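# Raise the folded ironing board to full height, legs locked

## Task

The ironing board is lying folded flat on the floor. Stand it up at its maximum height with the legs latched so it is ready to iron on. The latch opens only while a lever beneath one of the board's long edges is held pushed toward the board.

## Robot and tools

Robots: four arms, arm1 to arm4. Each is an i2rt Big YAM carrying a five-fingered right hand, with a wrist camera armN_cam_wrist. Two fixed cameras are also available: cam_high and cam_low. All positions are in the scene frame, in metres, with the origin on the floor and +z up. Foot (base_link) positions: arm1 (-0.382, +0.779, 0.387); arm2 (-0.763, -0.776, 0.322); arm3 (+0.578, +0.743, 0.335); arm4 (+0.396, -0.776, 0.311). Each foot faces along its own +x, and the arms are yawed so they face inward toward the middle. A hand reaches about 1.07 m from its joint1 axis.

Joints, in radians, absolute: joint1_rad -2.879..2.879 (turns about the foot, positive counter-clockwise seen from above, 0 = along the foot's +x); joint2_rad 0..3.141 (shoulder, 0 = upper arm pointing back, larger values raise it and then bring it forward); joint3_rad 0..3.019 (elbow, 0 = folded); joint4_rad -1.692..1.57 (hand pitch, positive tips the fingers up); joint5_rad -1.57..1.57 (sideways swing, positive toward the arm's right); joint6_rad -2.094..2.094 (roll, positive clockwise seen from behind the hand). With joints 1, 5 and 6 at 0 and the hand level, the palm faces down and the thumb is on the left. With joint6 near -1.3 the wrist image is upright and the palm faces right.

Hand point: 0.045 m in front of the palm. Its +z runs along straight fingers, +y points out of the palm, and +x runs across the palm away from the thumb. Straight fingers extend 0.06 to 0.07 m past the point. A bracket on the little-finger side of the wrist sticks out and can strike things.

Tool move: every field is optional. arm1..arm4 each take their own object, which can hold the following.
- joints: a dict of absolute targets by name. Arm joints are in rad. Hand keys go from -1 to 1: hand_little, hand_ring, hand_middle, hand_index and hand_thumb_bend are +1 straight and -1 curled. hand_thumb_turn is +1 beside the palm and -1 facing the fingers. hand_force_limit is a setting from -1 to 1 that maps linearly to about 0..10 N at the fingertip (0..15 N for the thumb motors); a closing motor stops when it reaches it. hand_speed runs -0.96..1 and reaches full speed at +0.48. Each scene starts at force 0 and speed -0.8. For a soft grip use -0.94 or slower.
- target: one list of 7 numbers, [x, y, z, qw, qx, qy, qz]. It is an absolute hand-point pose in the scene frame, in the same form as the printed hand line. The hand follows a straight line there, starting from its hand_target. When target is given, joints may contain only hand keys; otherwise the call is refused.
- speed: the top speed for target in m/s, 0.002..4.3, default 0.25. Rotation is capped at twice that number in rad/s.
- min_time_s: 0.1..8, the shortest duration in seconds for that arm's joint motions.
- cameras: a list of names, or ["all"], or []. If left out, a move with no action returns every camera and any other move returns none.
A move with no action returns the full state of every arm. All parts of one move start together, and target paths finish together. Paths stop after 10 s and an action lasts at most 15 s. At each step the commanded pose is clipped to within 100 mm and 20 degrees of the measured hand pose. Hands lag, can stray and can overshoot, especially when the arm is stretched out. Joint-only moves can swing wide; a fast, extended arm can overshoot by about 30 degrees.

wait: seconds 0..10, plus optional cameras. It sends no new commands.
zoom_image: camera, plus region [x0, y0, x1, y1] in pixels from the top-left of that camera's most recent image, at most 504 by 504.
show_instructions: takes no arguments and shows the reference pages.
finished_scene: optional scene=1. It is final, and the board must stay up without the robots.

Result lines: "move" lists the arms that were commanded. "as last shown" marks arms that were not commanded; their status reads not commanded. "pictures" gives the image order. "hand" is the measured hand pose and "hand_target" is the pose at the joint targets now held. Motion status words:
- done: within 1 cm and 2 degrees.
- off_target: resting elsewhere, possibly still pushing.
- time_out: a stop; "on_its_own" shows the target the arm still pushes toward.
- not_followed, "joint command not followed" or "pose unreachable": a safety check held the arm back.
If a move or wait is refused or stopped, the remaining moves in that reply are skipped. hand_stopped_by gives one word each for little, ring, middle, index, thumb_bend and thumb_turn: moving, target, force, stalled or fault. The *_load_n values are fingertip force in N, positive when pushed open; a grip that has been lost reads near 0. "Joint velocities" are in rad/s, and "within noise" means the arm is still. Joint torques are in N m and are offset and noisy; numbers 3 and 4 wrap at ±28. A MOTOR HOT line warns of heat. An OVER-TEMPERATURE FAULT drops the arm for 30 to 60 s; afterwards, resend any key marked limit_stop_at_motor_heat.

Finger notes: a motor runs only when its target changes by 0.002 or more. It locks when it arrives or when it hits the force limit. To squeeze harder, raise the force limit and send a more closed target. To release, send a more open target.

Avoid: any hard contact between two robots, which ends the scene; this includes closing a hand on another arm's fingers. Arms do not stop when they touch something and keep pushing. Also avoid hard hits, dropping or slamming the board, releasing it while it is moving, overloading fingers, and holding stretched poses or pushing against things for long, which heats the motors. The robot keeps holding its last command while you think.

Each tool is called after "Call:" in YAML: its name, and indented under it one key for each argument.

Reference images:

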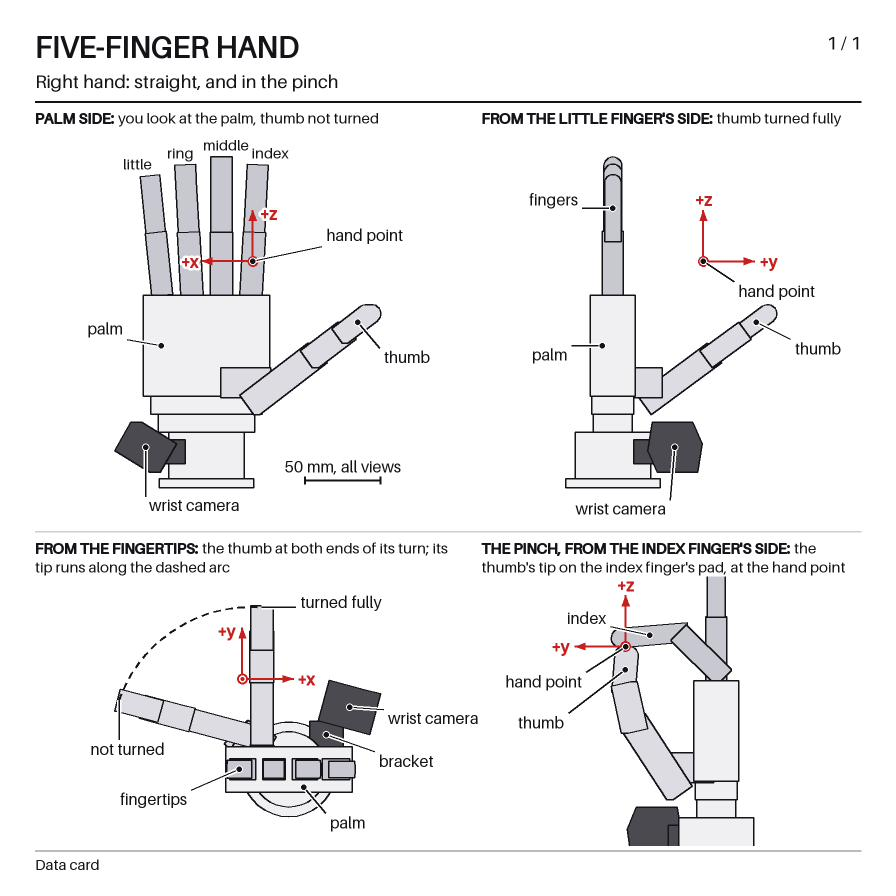

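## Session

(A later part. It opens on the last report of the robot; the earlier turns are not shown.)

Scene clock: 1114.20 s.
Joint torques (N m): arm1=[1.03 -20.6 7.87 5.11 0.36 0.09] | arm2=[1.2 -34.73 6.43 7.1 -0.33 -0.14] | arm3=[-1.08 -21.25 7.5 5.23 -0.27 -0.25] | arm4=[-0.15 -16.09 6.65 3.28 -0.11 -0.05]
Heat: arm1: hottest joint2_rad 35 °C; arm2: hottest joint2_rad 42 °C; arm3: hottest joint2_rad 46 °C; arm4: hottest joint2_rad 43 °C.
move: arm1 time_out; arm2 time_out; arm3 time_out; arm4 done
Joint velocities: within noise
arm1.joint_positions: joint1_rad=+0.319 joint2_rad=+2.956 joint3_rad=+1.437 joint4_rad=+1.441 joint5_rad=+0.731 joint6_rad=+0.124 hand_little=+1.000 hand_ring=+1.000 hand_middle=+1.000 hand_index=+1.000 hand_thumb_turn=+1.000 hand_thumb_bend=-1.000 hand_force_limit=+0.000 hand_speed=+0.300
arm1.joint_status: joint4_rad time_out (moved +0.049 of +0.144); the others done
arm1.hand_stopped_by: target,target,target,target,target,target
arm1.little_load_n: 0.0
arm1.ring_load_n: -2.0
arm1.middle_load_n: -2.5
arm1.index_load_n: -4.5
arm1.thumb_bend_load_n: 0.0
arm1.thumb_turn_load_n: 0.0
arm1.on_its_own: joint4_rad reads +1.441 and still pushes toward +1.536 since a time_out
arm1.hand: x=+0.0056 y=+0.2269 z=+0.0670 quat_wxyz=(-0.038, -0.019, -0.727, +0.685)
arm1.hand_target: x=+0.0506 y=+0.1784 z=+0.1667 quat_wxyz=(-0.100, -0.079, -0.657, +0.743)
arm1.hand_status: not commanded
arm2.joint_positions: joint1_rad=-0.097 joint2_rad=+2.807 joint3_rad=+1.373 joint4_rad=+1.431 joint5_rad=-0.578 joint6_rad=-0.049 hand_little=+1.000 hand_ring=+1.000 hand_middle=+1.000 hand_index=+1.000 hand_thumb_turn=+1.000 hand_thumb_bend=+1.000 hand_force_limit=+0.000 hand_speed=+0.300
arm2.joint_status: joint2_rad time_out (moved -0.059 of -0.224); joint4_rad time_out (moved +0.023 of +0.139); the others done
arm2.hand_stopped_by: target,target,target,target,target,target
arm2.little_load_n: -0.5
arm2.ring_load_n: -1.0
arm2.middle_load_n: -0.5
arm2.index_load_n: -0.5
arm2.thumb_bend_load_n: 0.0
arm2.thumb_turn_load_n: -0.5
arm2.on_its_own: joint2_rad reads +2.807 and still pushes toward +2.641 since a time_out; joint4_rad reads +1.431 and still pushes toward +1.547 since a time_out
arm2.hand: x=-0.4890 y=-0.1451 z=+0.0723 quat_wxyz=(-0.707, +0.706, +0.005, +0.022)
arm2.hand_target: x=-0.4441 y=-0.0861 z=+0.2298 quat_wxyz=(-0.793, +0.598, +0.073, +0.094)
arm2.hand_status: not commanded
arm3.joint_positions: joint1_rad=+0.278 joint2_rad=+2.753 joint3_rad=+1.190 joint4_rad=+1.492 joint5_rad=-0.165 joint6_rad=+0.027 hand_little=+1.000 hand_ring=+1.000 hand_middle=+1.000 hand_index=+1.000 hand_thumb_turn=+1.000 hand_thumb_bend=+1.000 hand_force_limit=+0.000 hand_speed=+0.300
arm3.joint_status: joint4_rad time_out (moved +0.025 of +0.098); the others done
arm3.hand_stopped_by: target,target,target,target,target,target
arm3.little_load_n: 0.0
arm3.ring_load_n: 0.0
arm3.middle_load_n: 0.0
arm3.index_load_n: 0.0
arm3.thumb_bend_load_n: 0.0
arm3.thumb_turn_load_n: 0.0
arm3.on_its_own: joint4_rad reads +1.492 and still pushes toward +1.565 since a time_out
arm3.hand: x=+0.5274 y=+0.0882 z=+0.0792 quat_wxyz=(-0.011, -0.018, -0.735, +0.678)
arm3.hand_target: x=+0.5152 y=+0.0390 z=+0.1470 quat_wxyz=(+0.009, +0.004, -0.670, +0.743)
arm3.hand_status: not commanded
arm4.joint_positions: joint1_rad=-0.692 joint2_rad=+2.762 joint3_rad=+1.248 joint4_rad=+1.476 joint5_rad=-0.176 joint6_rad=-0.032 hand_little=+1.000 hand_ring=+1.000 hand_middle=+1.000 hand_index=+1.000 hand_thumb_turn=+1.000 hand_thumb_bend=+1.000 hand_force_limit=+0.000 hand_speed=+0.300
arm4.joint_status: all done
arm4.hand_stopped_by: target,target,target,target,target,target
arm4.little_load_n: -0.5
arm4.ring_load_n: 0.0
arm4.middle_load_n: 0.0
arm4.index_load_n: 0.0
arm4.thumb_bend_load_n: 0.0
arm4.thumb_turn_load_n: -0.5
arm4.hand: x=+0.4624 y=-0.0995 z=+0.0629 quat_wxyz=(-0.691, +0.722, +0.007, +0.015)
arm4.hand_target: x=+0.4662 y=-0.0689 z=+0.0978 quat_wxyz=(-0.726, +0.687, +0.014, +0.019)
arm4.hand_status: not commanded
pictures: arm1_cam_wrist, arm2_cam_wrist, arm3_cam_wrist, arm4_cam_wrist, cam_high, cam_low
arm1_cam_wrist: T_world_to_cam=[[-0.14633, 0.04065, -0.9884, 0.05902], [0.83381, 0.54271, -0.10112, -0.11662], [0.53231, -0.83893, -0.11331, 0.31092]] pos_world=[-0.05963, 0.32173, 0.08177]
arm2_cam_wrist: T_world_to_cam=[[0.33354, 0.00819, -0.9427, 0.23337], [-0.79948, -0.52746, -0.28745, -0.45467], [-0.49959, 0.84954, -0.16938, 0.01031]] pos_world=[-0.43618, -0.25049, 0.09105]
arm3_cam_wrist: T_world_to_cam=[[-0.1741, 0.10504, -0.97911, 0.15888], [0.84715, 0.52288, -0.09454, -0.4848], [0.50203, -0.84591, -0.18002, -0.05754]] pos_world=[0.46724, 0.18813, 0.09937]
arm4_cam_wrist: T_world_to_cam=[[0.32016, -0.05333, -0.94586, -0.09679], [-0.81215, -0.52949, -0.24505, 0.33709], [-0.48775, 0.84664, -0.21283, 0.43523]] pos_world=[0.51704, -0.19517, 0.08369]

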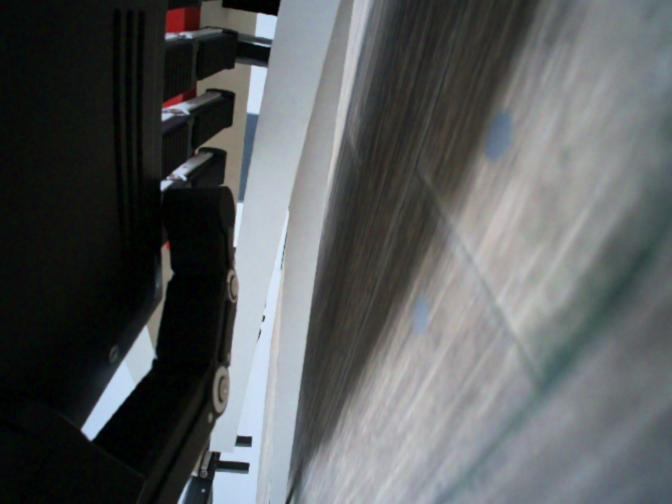

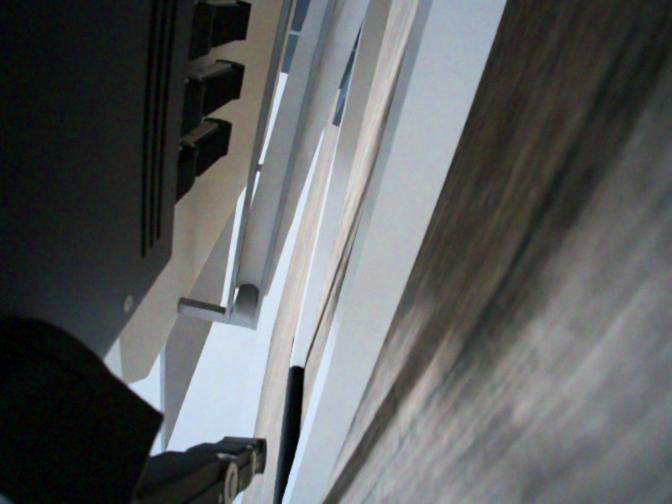

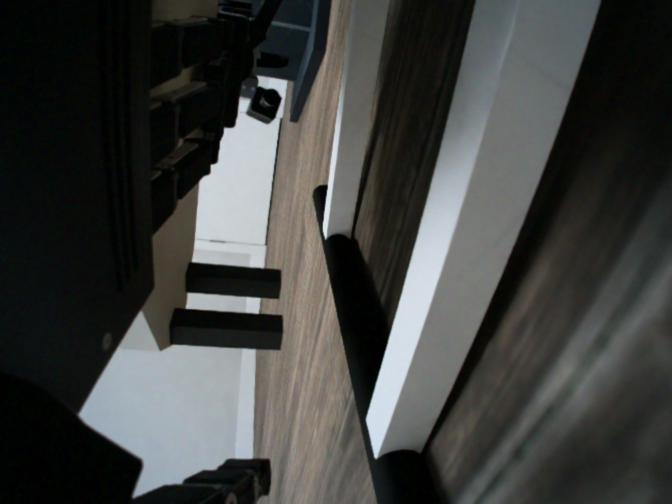

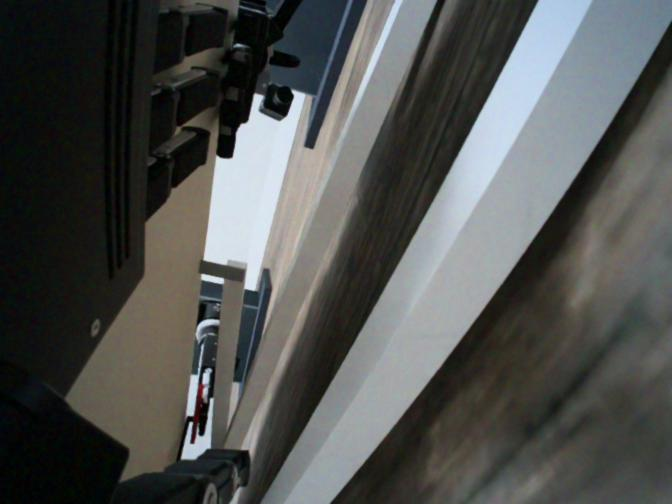

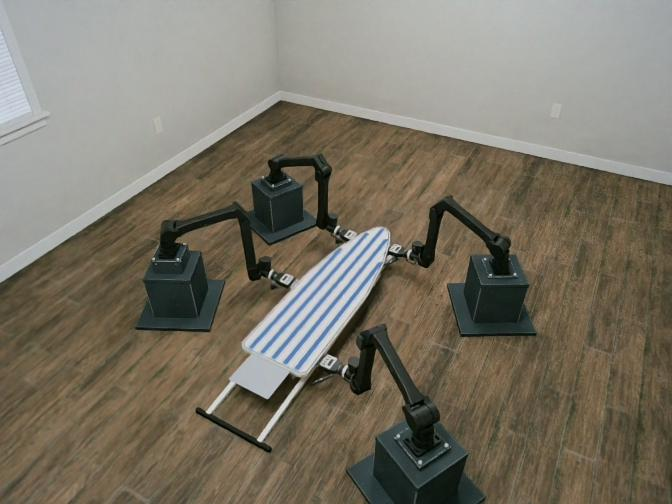

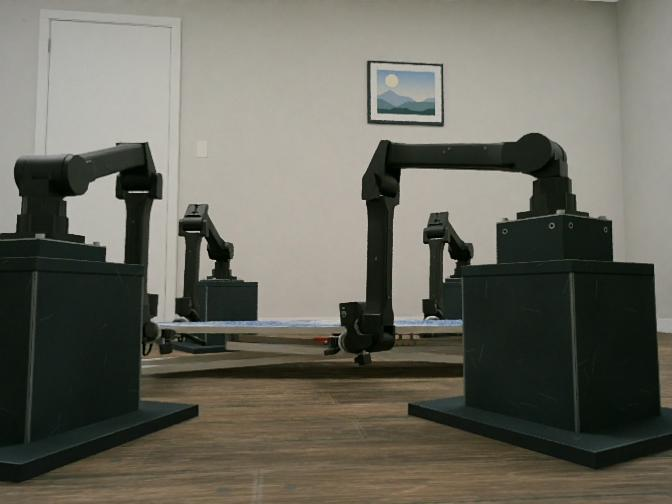

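Call:
move:
  arm1: {"joints": {"joint1_rad": 0.33, "joint2_rad": 2.687, "joint3_rad": 1.293, "joint4_rad": 1.526, "joint5_rad": 0.75, "joint6_rad": 0.10}, "min_time_s": 4}
  arm2: {"joints": {"joint1_rad": -0.100, "joint2_rad": 2.470, "joint3_rad": 1.242, "joint4_rad": 1.494, "joint5_rad": -0.585, "joint6_rad": -0.05}, "min_time_s": 4}
  arm3: {"joints": {"joint1_rad": 0.274, "joint2_rad": 2.513, "joint3_rad": 1.076, "joint4_rad": 1.565, "joint5_rad": -0.17, "joint6_rad": 0.0}, "min_time_s": 4}
  arm4: {"joints": {"joint1_rad": -0.69, "joint2_rad": 2.502, "joint3_rad": 1.142, "joint4_rad": 1.487, "joint5_rad": -0.18, "joint6_rad": -0.02}, "min_time_s": 4}
  cameras: ["all"]

Call:
zoom_image:
  camera: "arm1_cam_wrist"
  region: [150, 0, 350, 250]

Scene clock: 1184.97 s.
Joint torques (N m): arm1=[2.02 -21.77 3.32 4.46 0.21 0] | arm2=[1.61 -33.61 5.5 5.09 -0.47 -0.05] | arm3=[-0.79 -23.53 2.93 5.15 -0.3 -0.24] | arm4=[0.03 -21.01 4.22 3.41 0.06 -0.06]
Heat: arm1: hottest joint2_rad 38 °C; arm2: hottest joint2_rad 47 °C; arm3: hottest joint2_rad 40 °C; arm4: hottest joint2_rad 39 °C.
move: arm1 time_out; arm2 time_out; arm3 time_out; arm4 done
Joint velocities: within noise
arm1.joint_positions: joint1_rad=+0.319 joint2_rad=+2.787 joint3_rad=+1.276 joint4_rad=+1.449 joint5_rad=+0.745 joint6_rad=+0.103 hand_little=+1.000 hand_ring=+1.000 hand_middle=+1.000 hand_index=+1.000 hand_thumb_turn=+1.000 hand_thumb_bend=-1.000 hand_force_limit=+0.000 hand_speed=+0.300
arm1.joint_status: joint4_rad time_out (moved +0.008 of +0.085); the others done
arm1.hand_stopped_by: target,target,target,target,target,target
arm1.little_load_n: 0.0
arm1.ring_load_n: -2.5
arm1.middle_load_n: -1.5
arm1.index_load_n: -2.5
arm1.thumb_bend_load_n: 0.0
arm1.thumb_turn_load_n: 0.0
arm1.on_its_own: joint4_rad reads +1.449 and still pushes toward +1.526 since a time_out
arm1.hand: x=+0.0000 y=+0.2274 z=+0.1355 quat_wxyz=(-0.030, -0.020, -0.723, +0.690)
arm1.hand_target: x=+0.0357 y=+0.1993 z=+0.2253 quat_wxyz=(-0.080, -0.061, -0.669, +0.736)
arm1.hand_status: not commanded
arm2.joint_positions: joint1_rad=-0.097 joint2_rad=+2.626 joint3_rad=+1.205 joint4_rad=+1.423 joint5_rad=-0.575 joint6_rad=-0.045 hand_little=+1.000 hand_ring=+1.000 hand_middle=+1.000 hand_index=+1.000 hand_thumb_turn=+1.000 hand_thumb_bend=+1.000 hand_force_limit=+0.000 hand_speed=+0.300
arm2.joint_status: joint2_rad time_out (moved -0.181 of -0.337); joint4_rad time_out (moved -0.008 of +0.063); the others done
arm2.hand_stopped_by: target,target,target,target,target,target
arm2.little_load_n: -0.5
arm2.ring_load_n: -1.5
arm2.middle_load_n: -0.5
arm2.index_load_n: -0.5
arm2.thumb_bend_load_n: 0.0
arm2.thumb_turn_load_n: 0.0
arm2.on_its_own: joint2_rad reads +2.626 and still pushes toward +2.470 since a time_out; joint4_rad reads +1.423 and still pushes toward +1.494 since a time_out
arm2.hand: x=-0.4947 y=-0.1551 z=+0.1415 quat_wxyz=(-0.709, +0.705, +0.004, +0.023)
arm2.hand_target: x=-0.4617 y=-0.1111 z=+0.2738 quat_wxyz=(-0.778, +0.621, +0.057, +0.077)
arm2.hand_status: not commanded
arm3.joint_positions: joint1_rad=+0.274 joint2_rad=+2.589 joint3_rad=+1.065 joint4_rad=+1.495 joint5_rad=-0.165 joint6_rad=+0.026 hand_little=+1.000 hand_ring=+1.000 hand_middle=+1.000 hand_index=+1.000 hand_thumb_turn=+1.000 hand_thumb_bend=+1.000 hand_force_limit=+0.000 hand_speed=+0.300
arm3.joint_status: joint4_rad time_out (moved +0.002 of +0.073); the others done
arm3.hand_stopped_by: target,target,target,target,target,target
arm3.little_load_n: 0.0
arm3.ring_load_n: 0.0
arm3.middle_load_n: 0.0
arm3.index_load_n: 0.0
arm3.thumb_bend_load_n: 0.0
arm3.thumb_turn_load_n: -0.5
arm3.on_its_own: joint4_rad reads +1.495 and still pushes toward +1.565 since a time_out
arm3.hand: x=+0.5247 y=+0.0880 z=+0.1503 quat_wxyz=(-0.007, -0.017, -0.721, +0.692)
arm3.hand_target: x=+0.5187 y=+0.0590 z=+0.2205 quat_wxyz=(+0.010, +0.004, -0.665, +0.746)
arm3.hand_status: not commanded
arm4.joint_positions: joint1_rad=-0.692 joint2_rad=+2.587 joint3_rad=+1.124 joint4_rad=+1.452 joint5_rad=-0.181 joint6_rad=-0.019 hand_little=+1.000 hand_ring=+1.000 hand_middle=+1.000 hand_index=+1.000 hand_thumb_turn=+1.000 hand_thumb_bend=+1.000 hand_force_limit=+0.000 hand_speed=+0.300
arm4.joint_status: all done
arm4.hand_stopped_by: target,target,target,target,target,target
arm4.little_load_n: -1.0
arm4.ring_load_n: -0.5
arm4.middle_load_n: 0.0
arm4.index_load_n: 0.0
arm4.thumb_bend_load_n: 0.0
arm4.thumb_turn_load_n: 0.0
arm4.hand: x=+0.4609 y=-0.0970 z=+0.1360 quat_wxyz=(-0.701, +0.713, +0.006, +0.010)
arm4.hand_target: x=+0.4654 y=-0.0651 z=+0.2086 quat_wxyz=(-0.748, +0.664, +0.015, +0.020)
arm4.hand_status: not commanded
pictures: arm1_cam_wrist, arm2_cam_wrist, arm3_cam_wrist, arm4_cam_wrist, cam_high, cam_low
arm1_cam_wrist: T_world_to_cam=[[-0.1562, 0.0295, -0.98728, 0.12828], [0.83966, 0.53036, -0.11699, -0.10036], [0.52017, -0.84726, -0.10761, 0.32319]] pos_world=[-0.06381, 0.32327, 0.14969]
arm2_cam_wrist: T_world_to_cam=[[0.33242, 0.01069, -0.94307, 0.30046], [-0.80161, -0.52363, -0.28849, -0.44503], [-0.4969, 0.85188, -0.16549, 0.02883]] pos_world=[-0.44229, -0.2608, 0.15974]
arm3_cam_wrist: T_world_to_cam=[[-0.18197, 0.06645, -0.98106, 0.23581], [0.84858, 0.51469, -0.12254, -0.47142], [0.49679, -0.8548, -0.15005, -0.04453]] pos_world=[0.46507, 0.1889, 0.16689]
arm4_cam_wrist: T_world_to_cam=[[0.31258, -0.02698, -0.94951, -0.02052], [-0.81188, -0.5265, -0.25231, 0.35615], [-0.49311, 0.84975, -0.18648, 0.4471]] pos_world=[0.51603, -0.19297, 0.15375]

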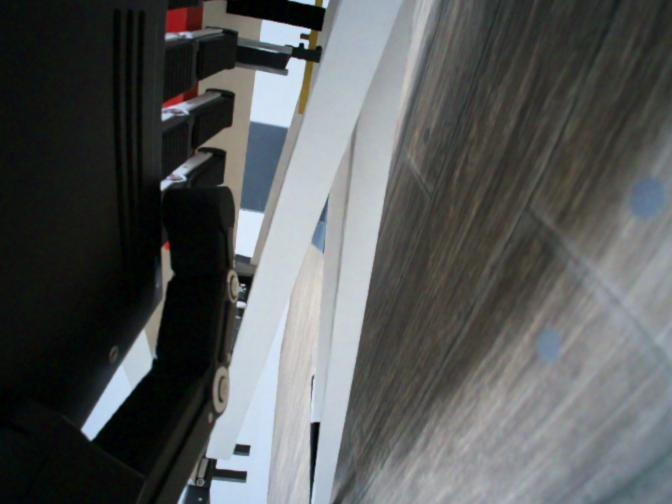

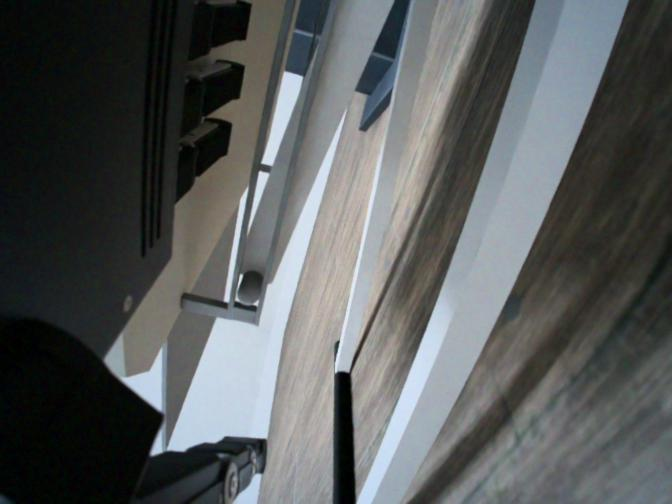

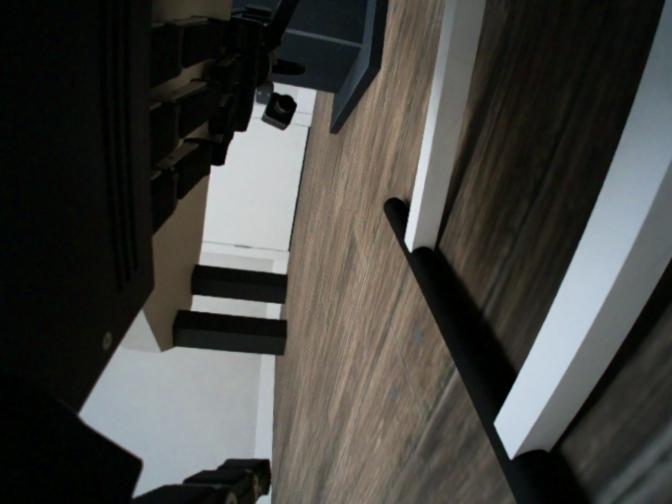

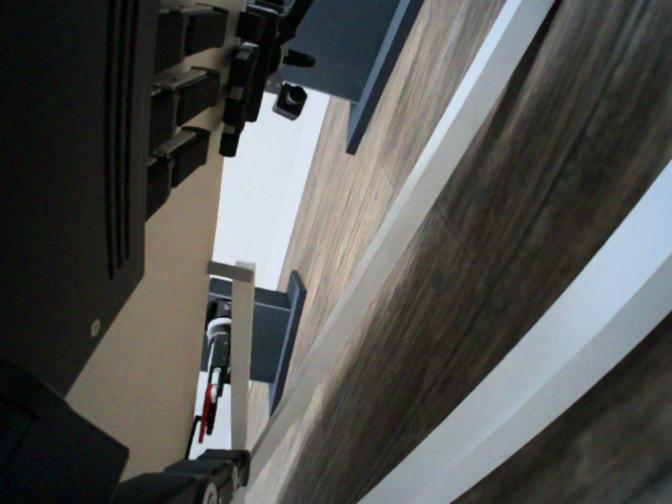

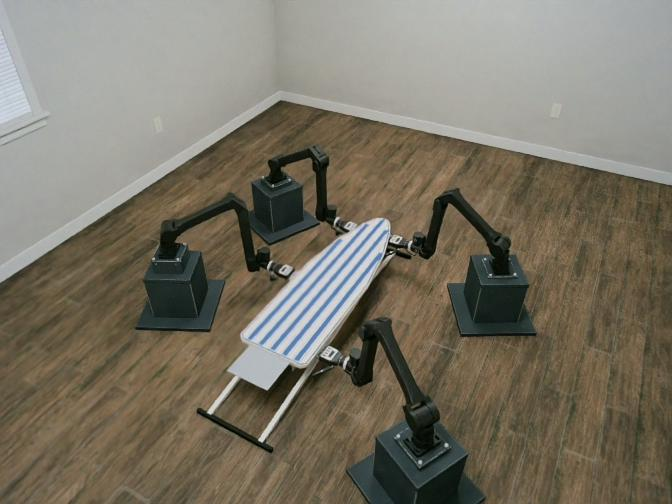

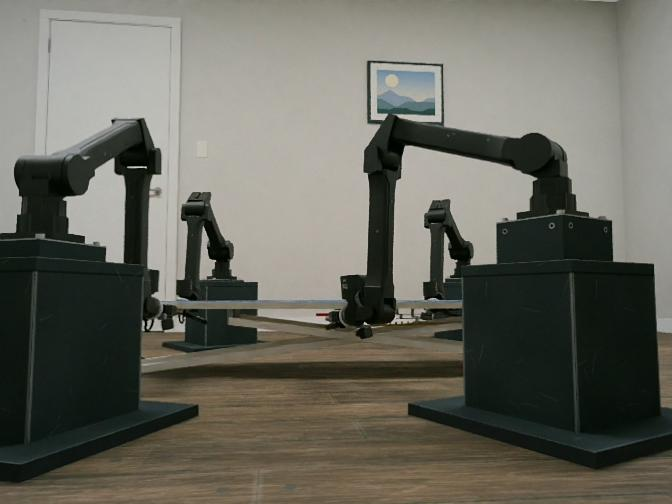

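Scaled by 2.016 from the camera's image (finer frame: 960x720).

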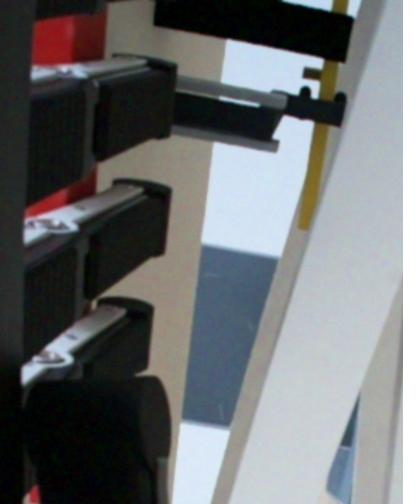

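Call:
move:
  arm1: {"joints": {"joint2_rad": 2.485, "joint3_rad": 1.153, "joint4_rad": 1.480}, "min_time_s": 4}
  arm2: {"joints": {"joint2_rad": 2.258, "joint3_rad": 1.139, "joint4_rad": 1.395}, "min_time_s": 4}
  arm3: {"joints": {"joint2_rad": 2.296, "joint3_rad": 0.968, "joint4_rad": 1.486}, "min_time_s": 4}
  arm4: {"joints": {"joint2_rad": 2.290, "joint3_rad": 1.041, "joint4_rad": 1.380}, "min_time_s": 4}
  cameras: ["arm1_cam_wrist", "cam_high", "cam_low"]

Call:
zoom_image:
  camera: "arm1_cam_wrist"
  region: [150, 0, 350, 250]

Scene clock: 1210.47 s.
Joint torques (N m): arm1=[1.73 -21.95 4.19 3.32 0.18 0.11] | arm2=[0.97 -32.56 7.51 4.94 -0.29 -0.08] | arm3=[-0.73 -24.06 4.67 3.96 -0.31 -0.24] | arm4=[-0.03 -20.37 5.53 3.29 0.09 -0.09]
Heat: arm1: hottest joint2_rad 37 °C; arm2: hottest joint2_rad 52 °C; arm3: hottest joint2_rad 40 °C; arm4: hottest joint2_rad 39 °C.
move: arm1 done; arm2 time_out; arm3 done; arm4 done
Joint velocities: within noise
arm1.joint_positions: joint1_rad=+0.319 joint2_rad=+2.594 joint3_rad=+1.129 joint4_rad=+1.436 joint5_rad=+0.745 joint6_rad=+0.091 hand_little=+1.000 hand_ring=+1.000 hand_middle=+1.000 hand_index=+1.000 hand_thumb_turn=+1.000 hand_thumb_bend=-1.000 hand_force_limit=+0.000 hand_speed=+0.300
arm1.joint_status: all done
arm1.hand_stopped_by: target,target,target,target,target,target
arm1.little_load_n: 0.0
arm1.ring_load_n: -1.0
arm1.middle_load_n: -2.0
arm1.index_load_n: -5.0
arm1.thumb_bend_load_n: 0.0
arm1.thumb_turn_load_n: 0.0
arm1.hand: x=-0.0016 y=+0.2276 z=+0.2156 quat_wxyz=(-0.034, -0.023, -0.714, +0.699)
arm1.hand_target: x=+0.0312 y=+0.2029 z=+0.3061 quat_wxyz=(-0.084, -0.065, -0.665, +0.739)
arm1.hand_status: not commanded
arm2.joint_positions: joint1_rad=-0.097 joint2_rad=+2.414 joint3_rad=+1.087 joint4_rad=+1.330 joint5_rad=-0.579 joint6_rad=-0.045 hand_little=+1.000 hand_ring=+1.000 hand_middle=+1.000 hand_index=+1.000 hand_thumb_turn=+1.000 hand_thumb_bend=+1.000 hand_force_limit=+0.000 hand_speed=+0.300
arm2.joint_status: joint2_rad time_out (moved -0.212 of -0.368); joint4_rad time_out (moved -0.093 of -0.028); the others done
arm2.hand_stopped_by: target,target,target,target,target,target
arm2.little_load_n: -1.0
arm2.ring_load_n: -1.0
arm2.middle_load_n: -0.5
arm2.index_load_n: -0.5
arm2.thumb_bend_load_n: 0.0
arm2.thumb_turn_load_n: -0.5
arm2.on_its_own: joint2_rad reads +2.414 and still pushes toward +2.258 since a time_out; joint4_rad reads +1.330 and still pushes toward +1.395 since a time_out
arm2.hand: x=-0.4948 y=-0.1555 z=+0.2222 quat_wxyz=(-0.709, +0.705, +0.005, +0.022)
arm2.hand_target: x=-0.4653 y=-0.1178 z=+0.3592 quat_wxyz=(-0.780, +0.617, +0.059, +0.078)
arm2.hand_status: not commanded
arm3.joint_positions: joint1_rad=+0.273 joint2_rad=+2.385 joint3_rad=+0.946 joint4_rad=+1.444 joint5_rad=-0.164 joint6_rad=+0.026 hand_little=+1.000 hand_ring=+1.000 hand_middle=+1.000 hand_index=+1.000 hand_thumb_turn=+1.000 hand_thumb_bend=+1.000 hand_force_limit=+0.000 hand_speed=+0.300
arm3.joint_status: all done
arm3.hand_stopped_by: target,target,target,target,target,target
arm3.little_load_n: 0.0
arm3.ring_load_n: 0.0
arm3.middle_load_n: 0.0
arm3.index_load_n: 0.0
arm3.thumb_bend_load_n: 0.0
arm3.thumb_turn_load_n: 0.0
arm3.hand: x=+0.5242 y=+0.0886 z=+0.2319 quat_wxyz=(-0.004, -0.015, -0.709, +0.705)
arm3.hand_target: x=+0.5191 y=+0.0605 z=+0.3069 quat_wxyz=(+0.012, +0.006, -0.654, +0.756)
arm3.hand_status: not commanded
arm4.joint_positions: joint1_rad=-0.692 joint2_rad=+2.373 joint3_rad=+1.018 joint4_rad=+1.347 joint5_rad=-0.182 joint6_rad=-0.018 hand_little=+1.000 hand_ring=+1.000 hand_middle=+1.000 hand_index=+1.000 hand_thumb_turn=+1.000 hand_thumb_bend=+1.000 hand_force_limit=+0.000 hand_speed=+0.300
arm4.joint_status: all done
arm4.hand_stopped_by: target,target,target,target,target,target
arm4.little_load_n: -1.0
arm4.ring_load_n: -0.5
arm4.middle_load_n: 0.0
arm4.index_load_n: 0.0
arm4.thumb_bend_load_n: -0.5
arm4.thumb_turn_load_n: 0.0
arm4.hand: x=+0.4606 y=-0.0942 z=+0.2162 quat_wxyz=(-0.702, +0.712, +0.006, +0.010)
arm4.hand_target: x=+0.4643 y=-0.0675 z=+0.2893 quat_wxyz=(-0.749, +0.662, +0.015, +0.020)
arm4.hand_status: not commanded
arm1_cam_wrist: T_world_to_cam=[[-0.14587, 0.00588, -0.98929, 0.21284], [0.84081, 0.52766, -0.12084, -0.08827], [0.5213, -0.84944, -0.08192, 0.32781]] pos_world=[-0.06562, 0.32378, 0.22674]

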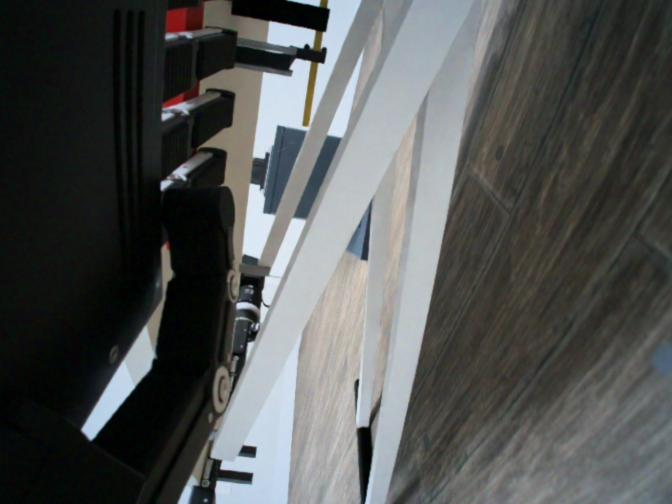

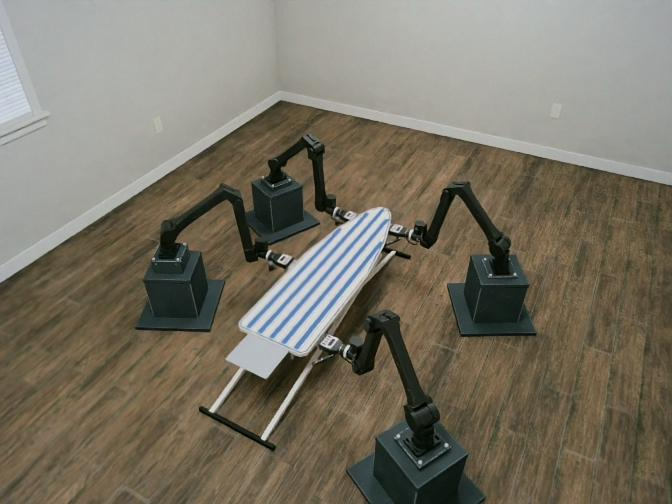

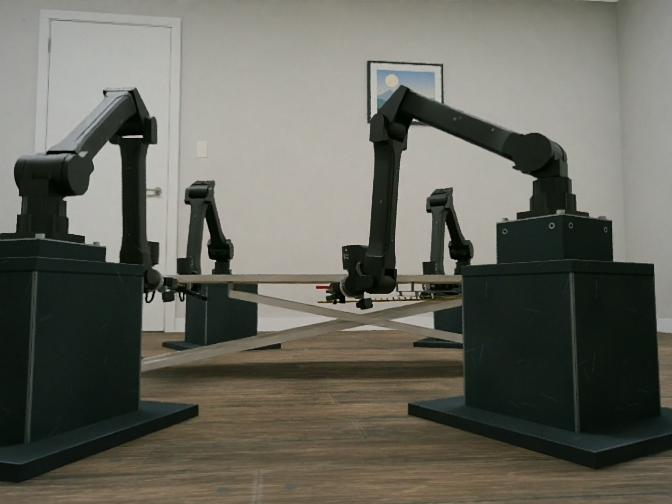

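Scaled by 2.016 from the camera's image (finer frame: 960x720).

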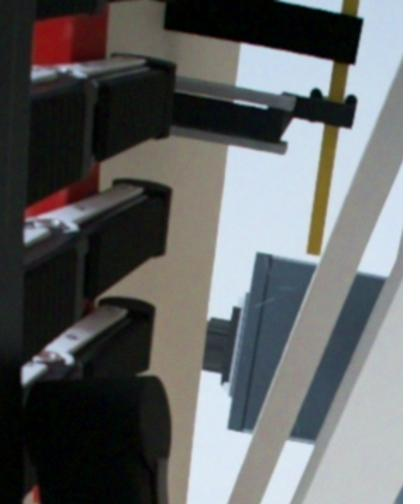

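Call:
move:
  arm1: {"joints": {"joint2_rad": 2.210, "joint3_rad": 1.042, "joint4_rad": 1.334, "joint6_rad": 0.125}, "min_time_s": 5}
  arm2: {"joints": {"joint2_rad": 2.005, "joint3_rad": 1.073, "joint4_rad": 1.215}, "min_time_s": 5}
  arm3: {"joints": {"joint2_rad": 2.007, "joint3_rad": 0.898, "joint4_rad": 1.281}, "min_time_s": 5}
  arm4: {"joints": {"joint2_rad": 2.023, "joint3_rad": 0.980, "joint4_rad": 1.179}, "min_time_s": 5}
  cameras: ["arm1_cam_wrist", "arm3_cam_wrist", "cam_high", "cam_low"]

Scene clock: 1228.43 s.
Joint torques (N m): arm1=[1.73 -21.83 7.04 3.41 -0.05 0.27] | arm2=[1.9 -31.62 9.92 4.83 -0.21 -0.07] | arm3=[-0.67 -23.36 8.14 4.03 -0.25 -0.24] | arm4=[0.03 -19.49 8.21 3.29 0.1 -0.08]
Heat: arm1: hottest joint2_rad 37 °C; arm2: hottest joint2_rad 52 °C; arm3: hottest joint2_rad 39 °C; arm4: hottest joint2_rad 39 °C.
move: arm1 done; arm2 time_out; arm3 done; arm4 done
Joint velocities: within noise
arm1.joint_positions: joint1_rad=+0.320 joint2_rad=+2.328 joint3_rad=+0.999 joint4_rad=+1.288 joint5_rad=+0.752 joint6_rad=+0.098 hand_little=+1.000 hand_ring=+1.000 hand_middle=+1.000 hand_index=+1.000 hand_thumb_turn=+1.000 hand_thumb_bend=-1.000 hand_force_limit=+0.000 hand_speed=+0.300
arm1.joint_status: all done
arm1.hand_stopped_by: target,target,target,target,target,target
arm1.little_load_n: 0.0
arm1.ring_load_n: -1.5
arm1.middle_load_n: -2.0
arm1.index_load_n: -4.5
arm1.thumb_bend_load_n: 0.0
arm1.thumb_turn_load_n: 0.0
arm1.hand: x=-0.0021 y=+0.2271 z=+0.3112 quat_wxyz=(-0.031, -0.025, -0.717, +0.696)
arm1.hand_target: x=+0.0306 y=+0.2038 z=+0.4174 quat_wxyz=(-0.098, -0.077, -0.659, +0.742)
arm1.hand_status: not commanded
arm2.joint_positions: joint1_rad=-0.097 joint2_rad=+2.160 joint3_rad=+1.003 joint4_rad=+1.154 joint5_rad=-0.581 joint6_rad=-0.049 hand_little=+1.000 hand_ring=+1.000 hand_middle=+1.000 hand_index=+1.000 hand_thumb_turn=+1.000 hand_thumb_bend=+1.000 hand_force_limit=+0.000 hand_speed=+0.300
arm2.joint_status: joint2_rad time_out (moved -0.254 of -0.409); joint4_rad time_out (moved -0.177 of -0.115); the others done
arm2.hand_stopped_by: target,target,target,target,target,target
arm2.little_load_n: -0.5
arm2.ring_load_n: -0.5
arm2.middle_load_n: -0.5
arm2.index_load_n: -1.0
arm2.thumb_bend_load_n: 0.0
arm2.thumb_turn_load_n: -0.5
arm2.on_its_own: joint2_rad reads +2.160 and still pushes toward +2.005 since a time_out; joint4_rad reads +1.154 and still pushes toward +1.215 since a time_out
arm2.hand: x=-0.4941 y=-0.1559 z=+0.3176 quat_wxyz=(-0.707, +0.707, +0.006, +0.021)
arm2.hand_target: x=-0.4704 y=-0.1269 z=+0.4635 quat_wxyz=(-0.782, +0.615, +0.061, +0.080)
arm2.hand_status: not commanded
arm3.joint_positions: joint1_rad=+0.273 joint2_rad=+2.099 joint3_rad=+0.855 joint4_rad=+1.237 joint5_rad=-0.165 joint6_rad=+0.026 hand_little=+1.000 hand_ring=+1.000 hand_middle=+1.000 hand_index=+1.000 hand_thumb_turn=+1.000 hand_thumb_bend=+1.000 hand_force_limit=+0.000 hand_speed=+0.300
arm3.joint_status: all done
arm3.hand_stopped_by: target,target,target,target,target,target
arm3.little_load_n: 0.0
arm3.ring_load_n: 0.0
arm3.middle_load_n: 0.0
arm3.index_load_n: 0.0
arm3.thumb_bend_load_n: 0.0
arm3.thumb_turn_load_n: 0.0
arm3.hand: x=+0.5244 y=+0.0883 z=+0.3278 quat_wxyz=(-0.006, -0.015, -0.714, +0.700)
arm3.hand_target: x=+0.5192 y=+0.0611 z=+0.4155 quat_wxyz=(+0.013, +0.007, -0.649, +0.761)
arm3.hand_status: not commanded
arm4.joint_positions: joint1_rad=-0.692 joint2_rad=+2.108 joint3_rad=+0.939 joint4_rad=+1.146 joint5_rad=-0.182 joint6_rad=-0.018 hand_little=+1.000 hand_ring=+1.000 hand_middle=+1.000 hand_index=+1.000 hand_thumb_turn=+1.000 hand_thumb_bend=+1.000 hand_force_limit=+0.000 hand_speed=+0.300
arm4.joint_status: all done
arm4.hand_stopped_by: target,target,target,target,target,target
arm4.little_load_n: 0.0
arm4.ring_load_n: 0.0
arm4.middle_load_n: 0.0
arm4.index_load_n: 0.0
arm4.thumb_bend_load_n: 0.0
arm4.thumb_turn_load_n: 0.0
arm4.hand: x=+0.4599 y=-0.0939 z=+0.3107 quat_wxyz=(-0.697, +0.717, +0.005, +0.009)
arm4.hand_target: x=+0.4632 y=-0.0691 z=+0.3938 quat_wxyz=(-0.751, +0.660, +0.016, +0.020)
arm4.hand_status: not commanded
arm1_cam_wrist: T_world_to_cam=[[-0.1472, 0.01539, -0.98899, 0.30517], [0.84351, 0.52413, -0.11739, -0.07633], [0.51655, -0.8515, -0.09013, 0.33843]] pos_world=[-0.06551, 0.32349, 0.32335]
arm3_cam_wrist: T_world_to_cam=[[-0.1858, 0.04465, -0.98157, 0.41402], [0.84806, 0.51183, -0.13725, -0.44416], [0.49627, -0.85793, -0.13296, -0.02252]] pos_world=[0.46477, 0.18953, 0.34244]

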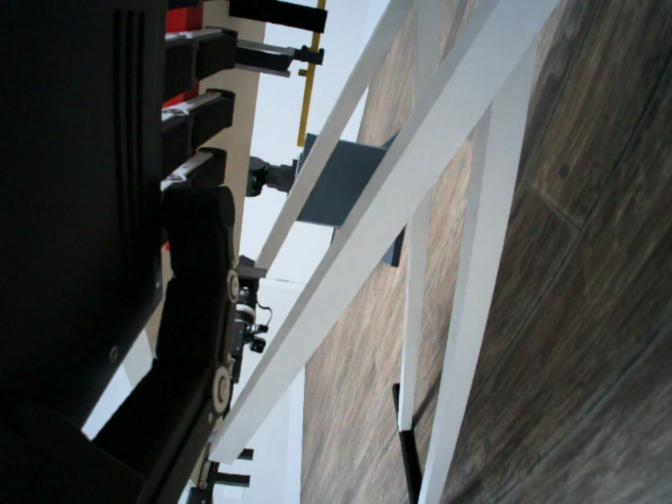

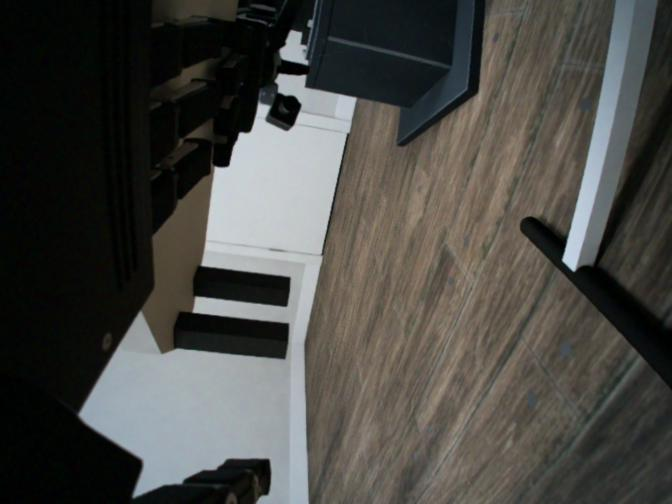

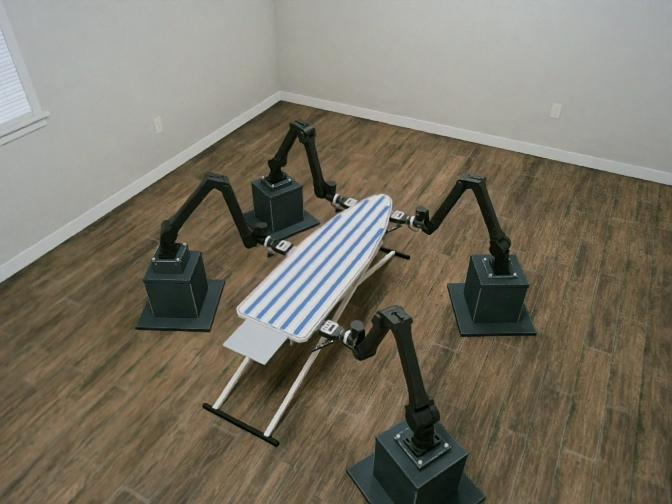

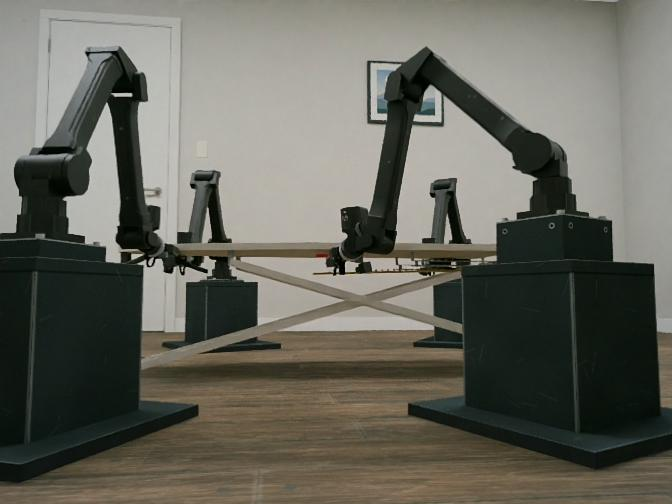

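Call:
move:
  arm1: {"joints": {"joint2_rad": 1.949, "joint3_rad": 1.001, "joint4_rad": 1.123, "joint6_rad": 0.15}, "min_time_s": 5}
  arm2: {"joints": {"joint2_rad": 1.769, "joint3_rad": 1.085, "joint4_rad": 0.973}, "min_time_s": 5}
  arm3: {"joints": {"joint2_rad": 1.736, "joint3_rad": 0.910, "joint4_rad": 1.009}, "min_time_s": 5}
  arm4: {"joints": {"joint2_rad": 1.775, "joint3_rad": 0.996, "joint4_rad": 0.923}, "min_time_s": 5}
  cameras: ["arm1_cam_wrist", "cam_high", "cam_low"]

Scene clock: 1246.60 s.
Joint torques (N m): arm1=[1.61 -21.13 9.58 3.54 -0.05 0.39] | arm2=[1.73 -30.27 13.14 4.67 0.06 0.01] | arm3=[-0.73 -21.42 13.04 3.92 -0.23 -0.24] | arm4=[-0.03 -18.02 12.1 3.32 0.1 -0.06]
Heat: arm1: hottest joint2_rad 37 °C; arm2: hottest joint2_rad 54 °C; arm3: hottest joint2_rad 39 °C; arm4: hottest joint2_rad 39 °C.
move: arm1 time_out; arm2 time_out; arm3 done; arm4 done
Joint velocities: within noise
arm1.joint_positions: joint1_rad=+0.321 joint2_rad=+2.069 joint3_rad=+0.947 joint4_rad=+1.073 joint5_rad=+0.752 joint6_rad=+0.113 hand_little=+1.000 hand_ring=+1.000 hand_middle=+1.000 hand_index=+0.999 hand_thumb_turn=+1.000 hand_thumb_bend=-1.000 hand_force_limit=+0.000 hand_speed=+0.300
arm1.joint_status: joint6_rad time_out (moved +0.015 of +0.052); the others done
arm1.hand_stopped_by: target,target,target,target,target,target
arm1.little_load_n: 0.0
arm1.ring_load_n: 0.0
arm1.middle_load_n: -2.0
arm1.index_load_n: -6.0
arm1.thumb_bend_load_n: 0.0
arm1.thumb_turn_load_n: 0.0
arm1.on_its_own: joint6_rad reads +0.113 and still pushes toward +0.150 since a time_out
arm1.hand: x=+0.0020 y=+0.2238 z=+0.4087 quat_wxyz=(-0.035, -0.028, -0.719, +0.694)
arm1.hand_target: x=+0.0279 y=+0.2070 z=+0.5257 quat_wxyz=(-0.110, -0.088, -0.655, +0.743)
arm1.hand_status: not commanded
arm2.joint_positions: joint1_rad=-0.097 joint2_rad=+1.920 joint3_rad=+0.993 joint4_rad=+0.913 joint5_rad=-0.587 joint6_rad=-0.054 hand_little=+1.000 hand_ring=+1.000 hand_middle=+1.000 hand_index=+1.000 hand_thumb_turn=+1.000 hand_thumb_bend=+1.000 hand_force_limit=+0.000 hand_speed=+0.300
arm2.joint_status: joint2_rad time_out (moved -0.239 of -0.391); joint3_rad time_out (moved -0.010 of +0.082); joint4_rad time_out (moved -0.241 of -0.181)
arm2.hand_stopped_by: target,target,target,target,target,target
arm2.little_load_n: -0.5
arm2.ring_load_n: -0.5
arm2.middle_load_n: -0.5
arm2.index_load_n: -0.5
arm2.thumb_bend_load_n: 0.0
arm2.thumb_turn_load_n: 0.0
arm2.on_its_own: joint2_rad reads +1.920 and still pushes toward +1.769 since a time_out; joint3_rad reads +0.993 and still pushes toward +1.085 since a time_out; joint4_rad reads +0.913 and still pushes toward +0.973 since a time_out
arm2.hand: x=-0.4933 y=-0.1552 z=+0.4146 quat_wxyz=(-0.704, +0.710, +0.008, +0.018)
arm2.hand_target: x=-0.4761 y=-0.1369 z=+0.5728 quat_wxyz=(-0.784, +0.613, +0.062, +0.081)
arm2.hand_status: not commanded
arm3.joint_positions: joint1_rad=+0.273 joint2_rad=+1.822 joint3_rad=+0.834 joint4_rad=+0.968 joint5_rad=-0.166 joint6_rad=+0.026 hand_little=+1.000 hand_ring=+1.000 hand_middle=+1.000 hand_index=+1.000 hand_thumb_turn=+1.000 hand_thumb_bend=+1.000 hand_force_limit=+0.000 hand_speed=+0.300
arm3.joint_status: all done
arm3.hand_stopped_by: target,target,target,target,target,target
arm3.little_load_n: 0.0
arm3.ring_load_n: 0.0
arm3.middle_load_n: 0.0
arm3.index_load_n: 0.0
arm3.thumb_bend_load_n: 0.0
arm3.thumb_turn_load_n: -0.5
arm3.hand: x=+0.5248 y=+0.0897 z=+0.4249 quat_wxyz=(-0.007, -0.016, -0.718, +0.696)
arm3.hand_target: x=+0.5197 y=+0.0632 z=+0.5275 quat_wxyz=(+0.013, +0.008, -0.645, +0.764)
arm3.hand_status: not commanded
arm4.joint_positions: joint1_rad=-0.692 joint2_rad=+1.855 joint3_rad=+0.927 joint4_rad=+0.890 joint5_rad=-0.182 joint6_rad=-0.020 hand_little=+1.000 hand_ring=+1.000 hand_middle=+1.000 hand_index=+1.000 hand_thumb_turn=+1.000 hand_thumb_bend=+1.000 hand_force_limit=+0.000 hand_speed=+0.300
arm4.joint_status: all done
arm4.hand_stopped_by: target,target,target,target,target,target
arm4.little_load_n: 0.0
arm4.ring_load_n: 0.0
arm4.middle_load_n: -0.5
arm4.index_load_n: -0.5
arm4.thumb_bend_load_n: 0.0
arm4.thumb_turn_load_n: 0.0
arm4.hand: x=+0.4591 y=-0.0955 z=+0.4061 quat_wxyz=(-0.692, +0.722, +0.005, +0.009)
arm4.hand_target: x=+0.4619 y=-0.0719 z=+0.5037 quat_wxyz=(-0.753, +0.657, +0.016, +0.021)
arm4.hand_status: not commanded
arm1_cam_wrist: T_world_to_cam=[[-0.13746, 0.02069, -0.99029, 0.40156], [0.84461, 0.52472, -0.10627, -0.0712], [0.51743, -0.85102, -0.0896, 0.34198]] pos_world=[-0.06162, 0.32008, 0.42074]

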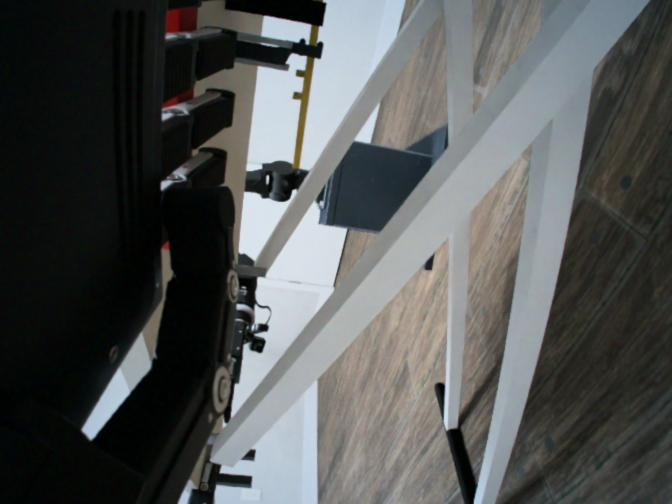

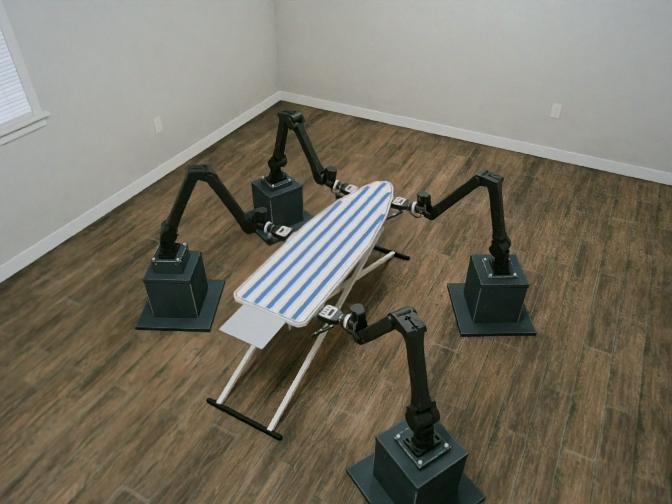

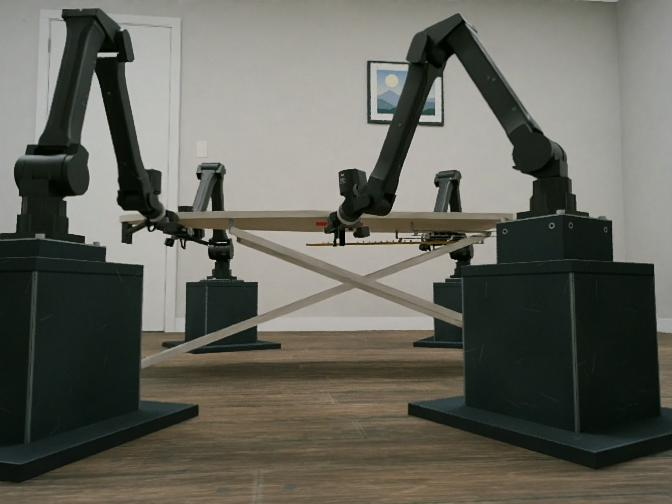

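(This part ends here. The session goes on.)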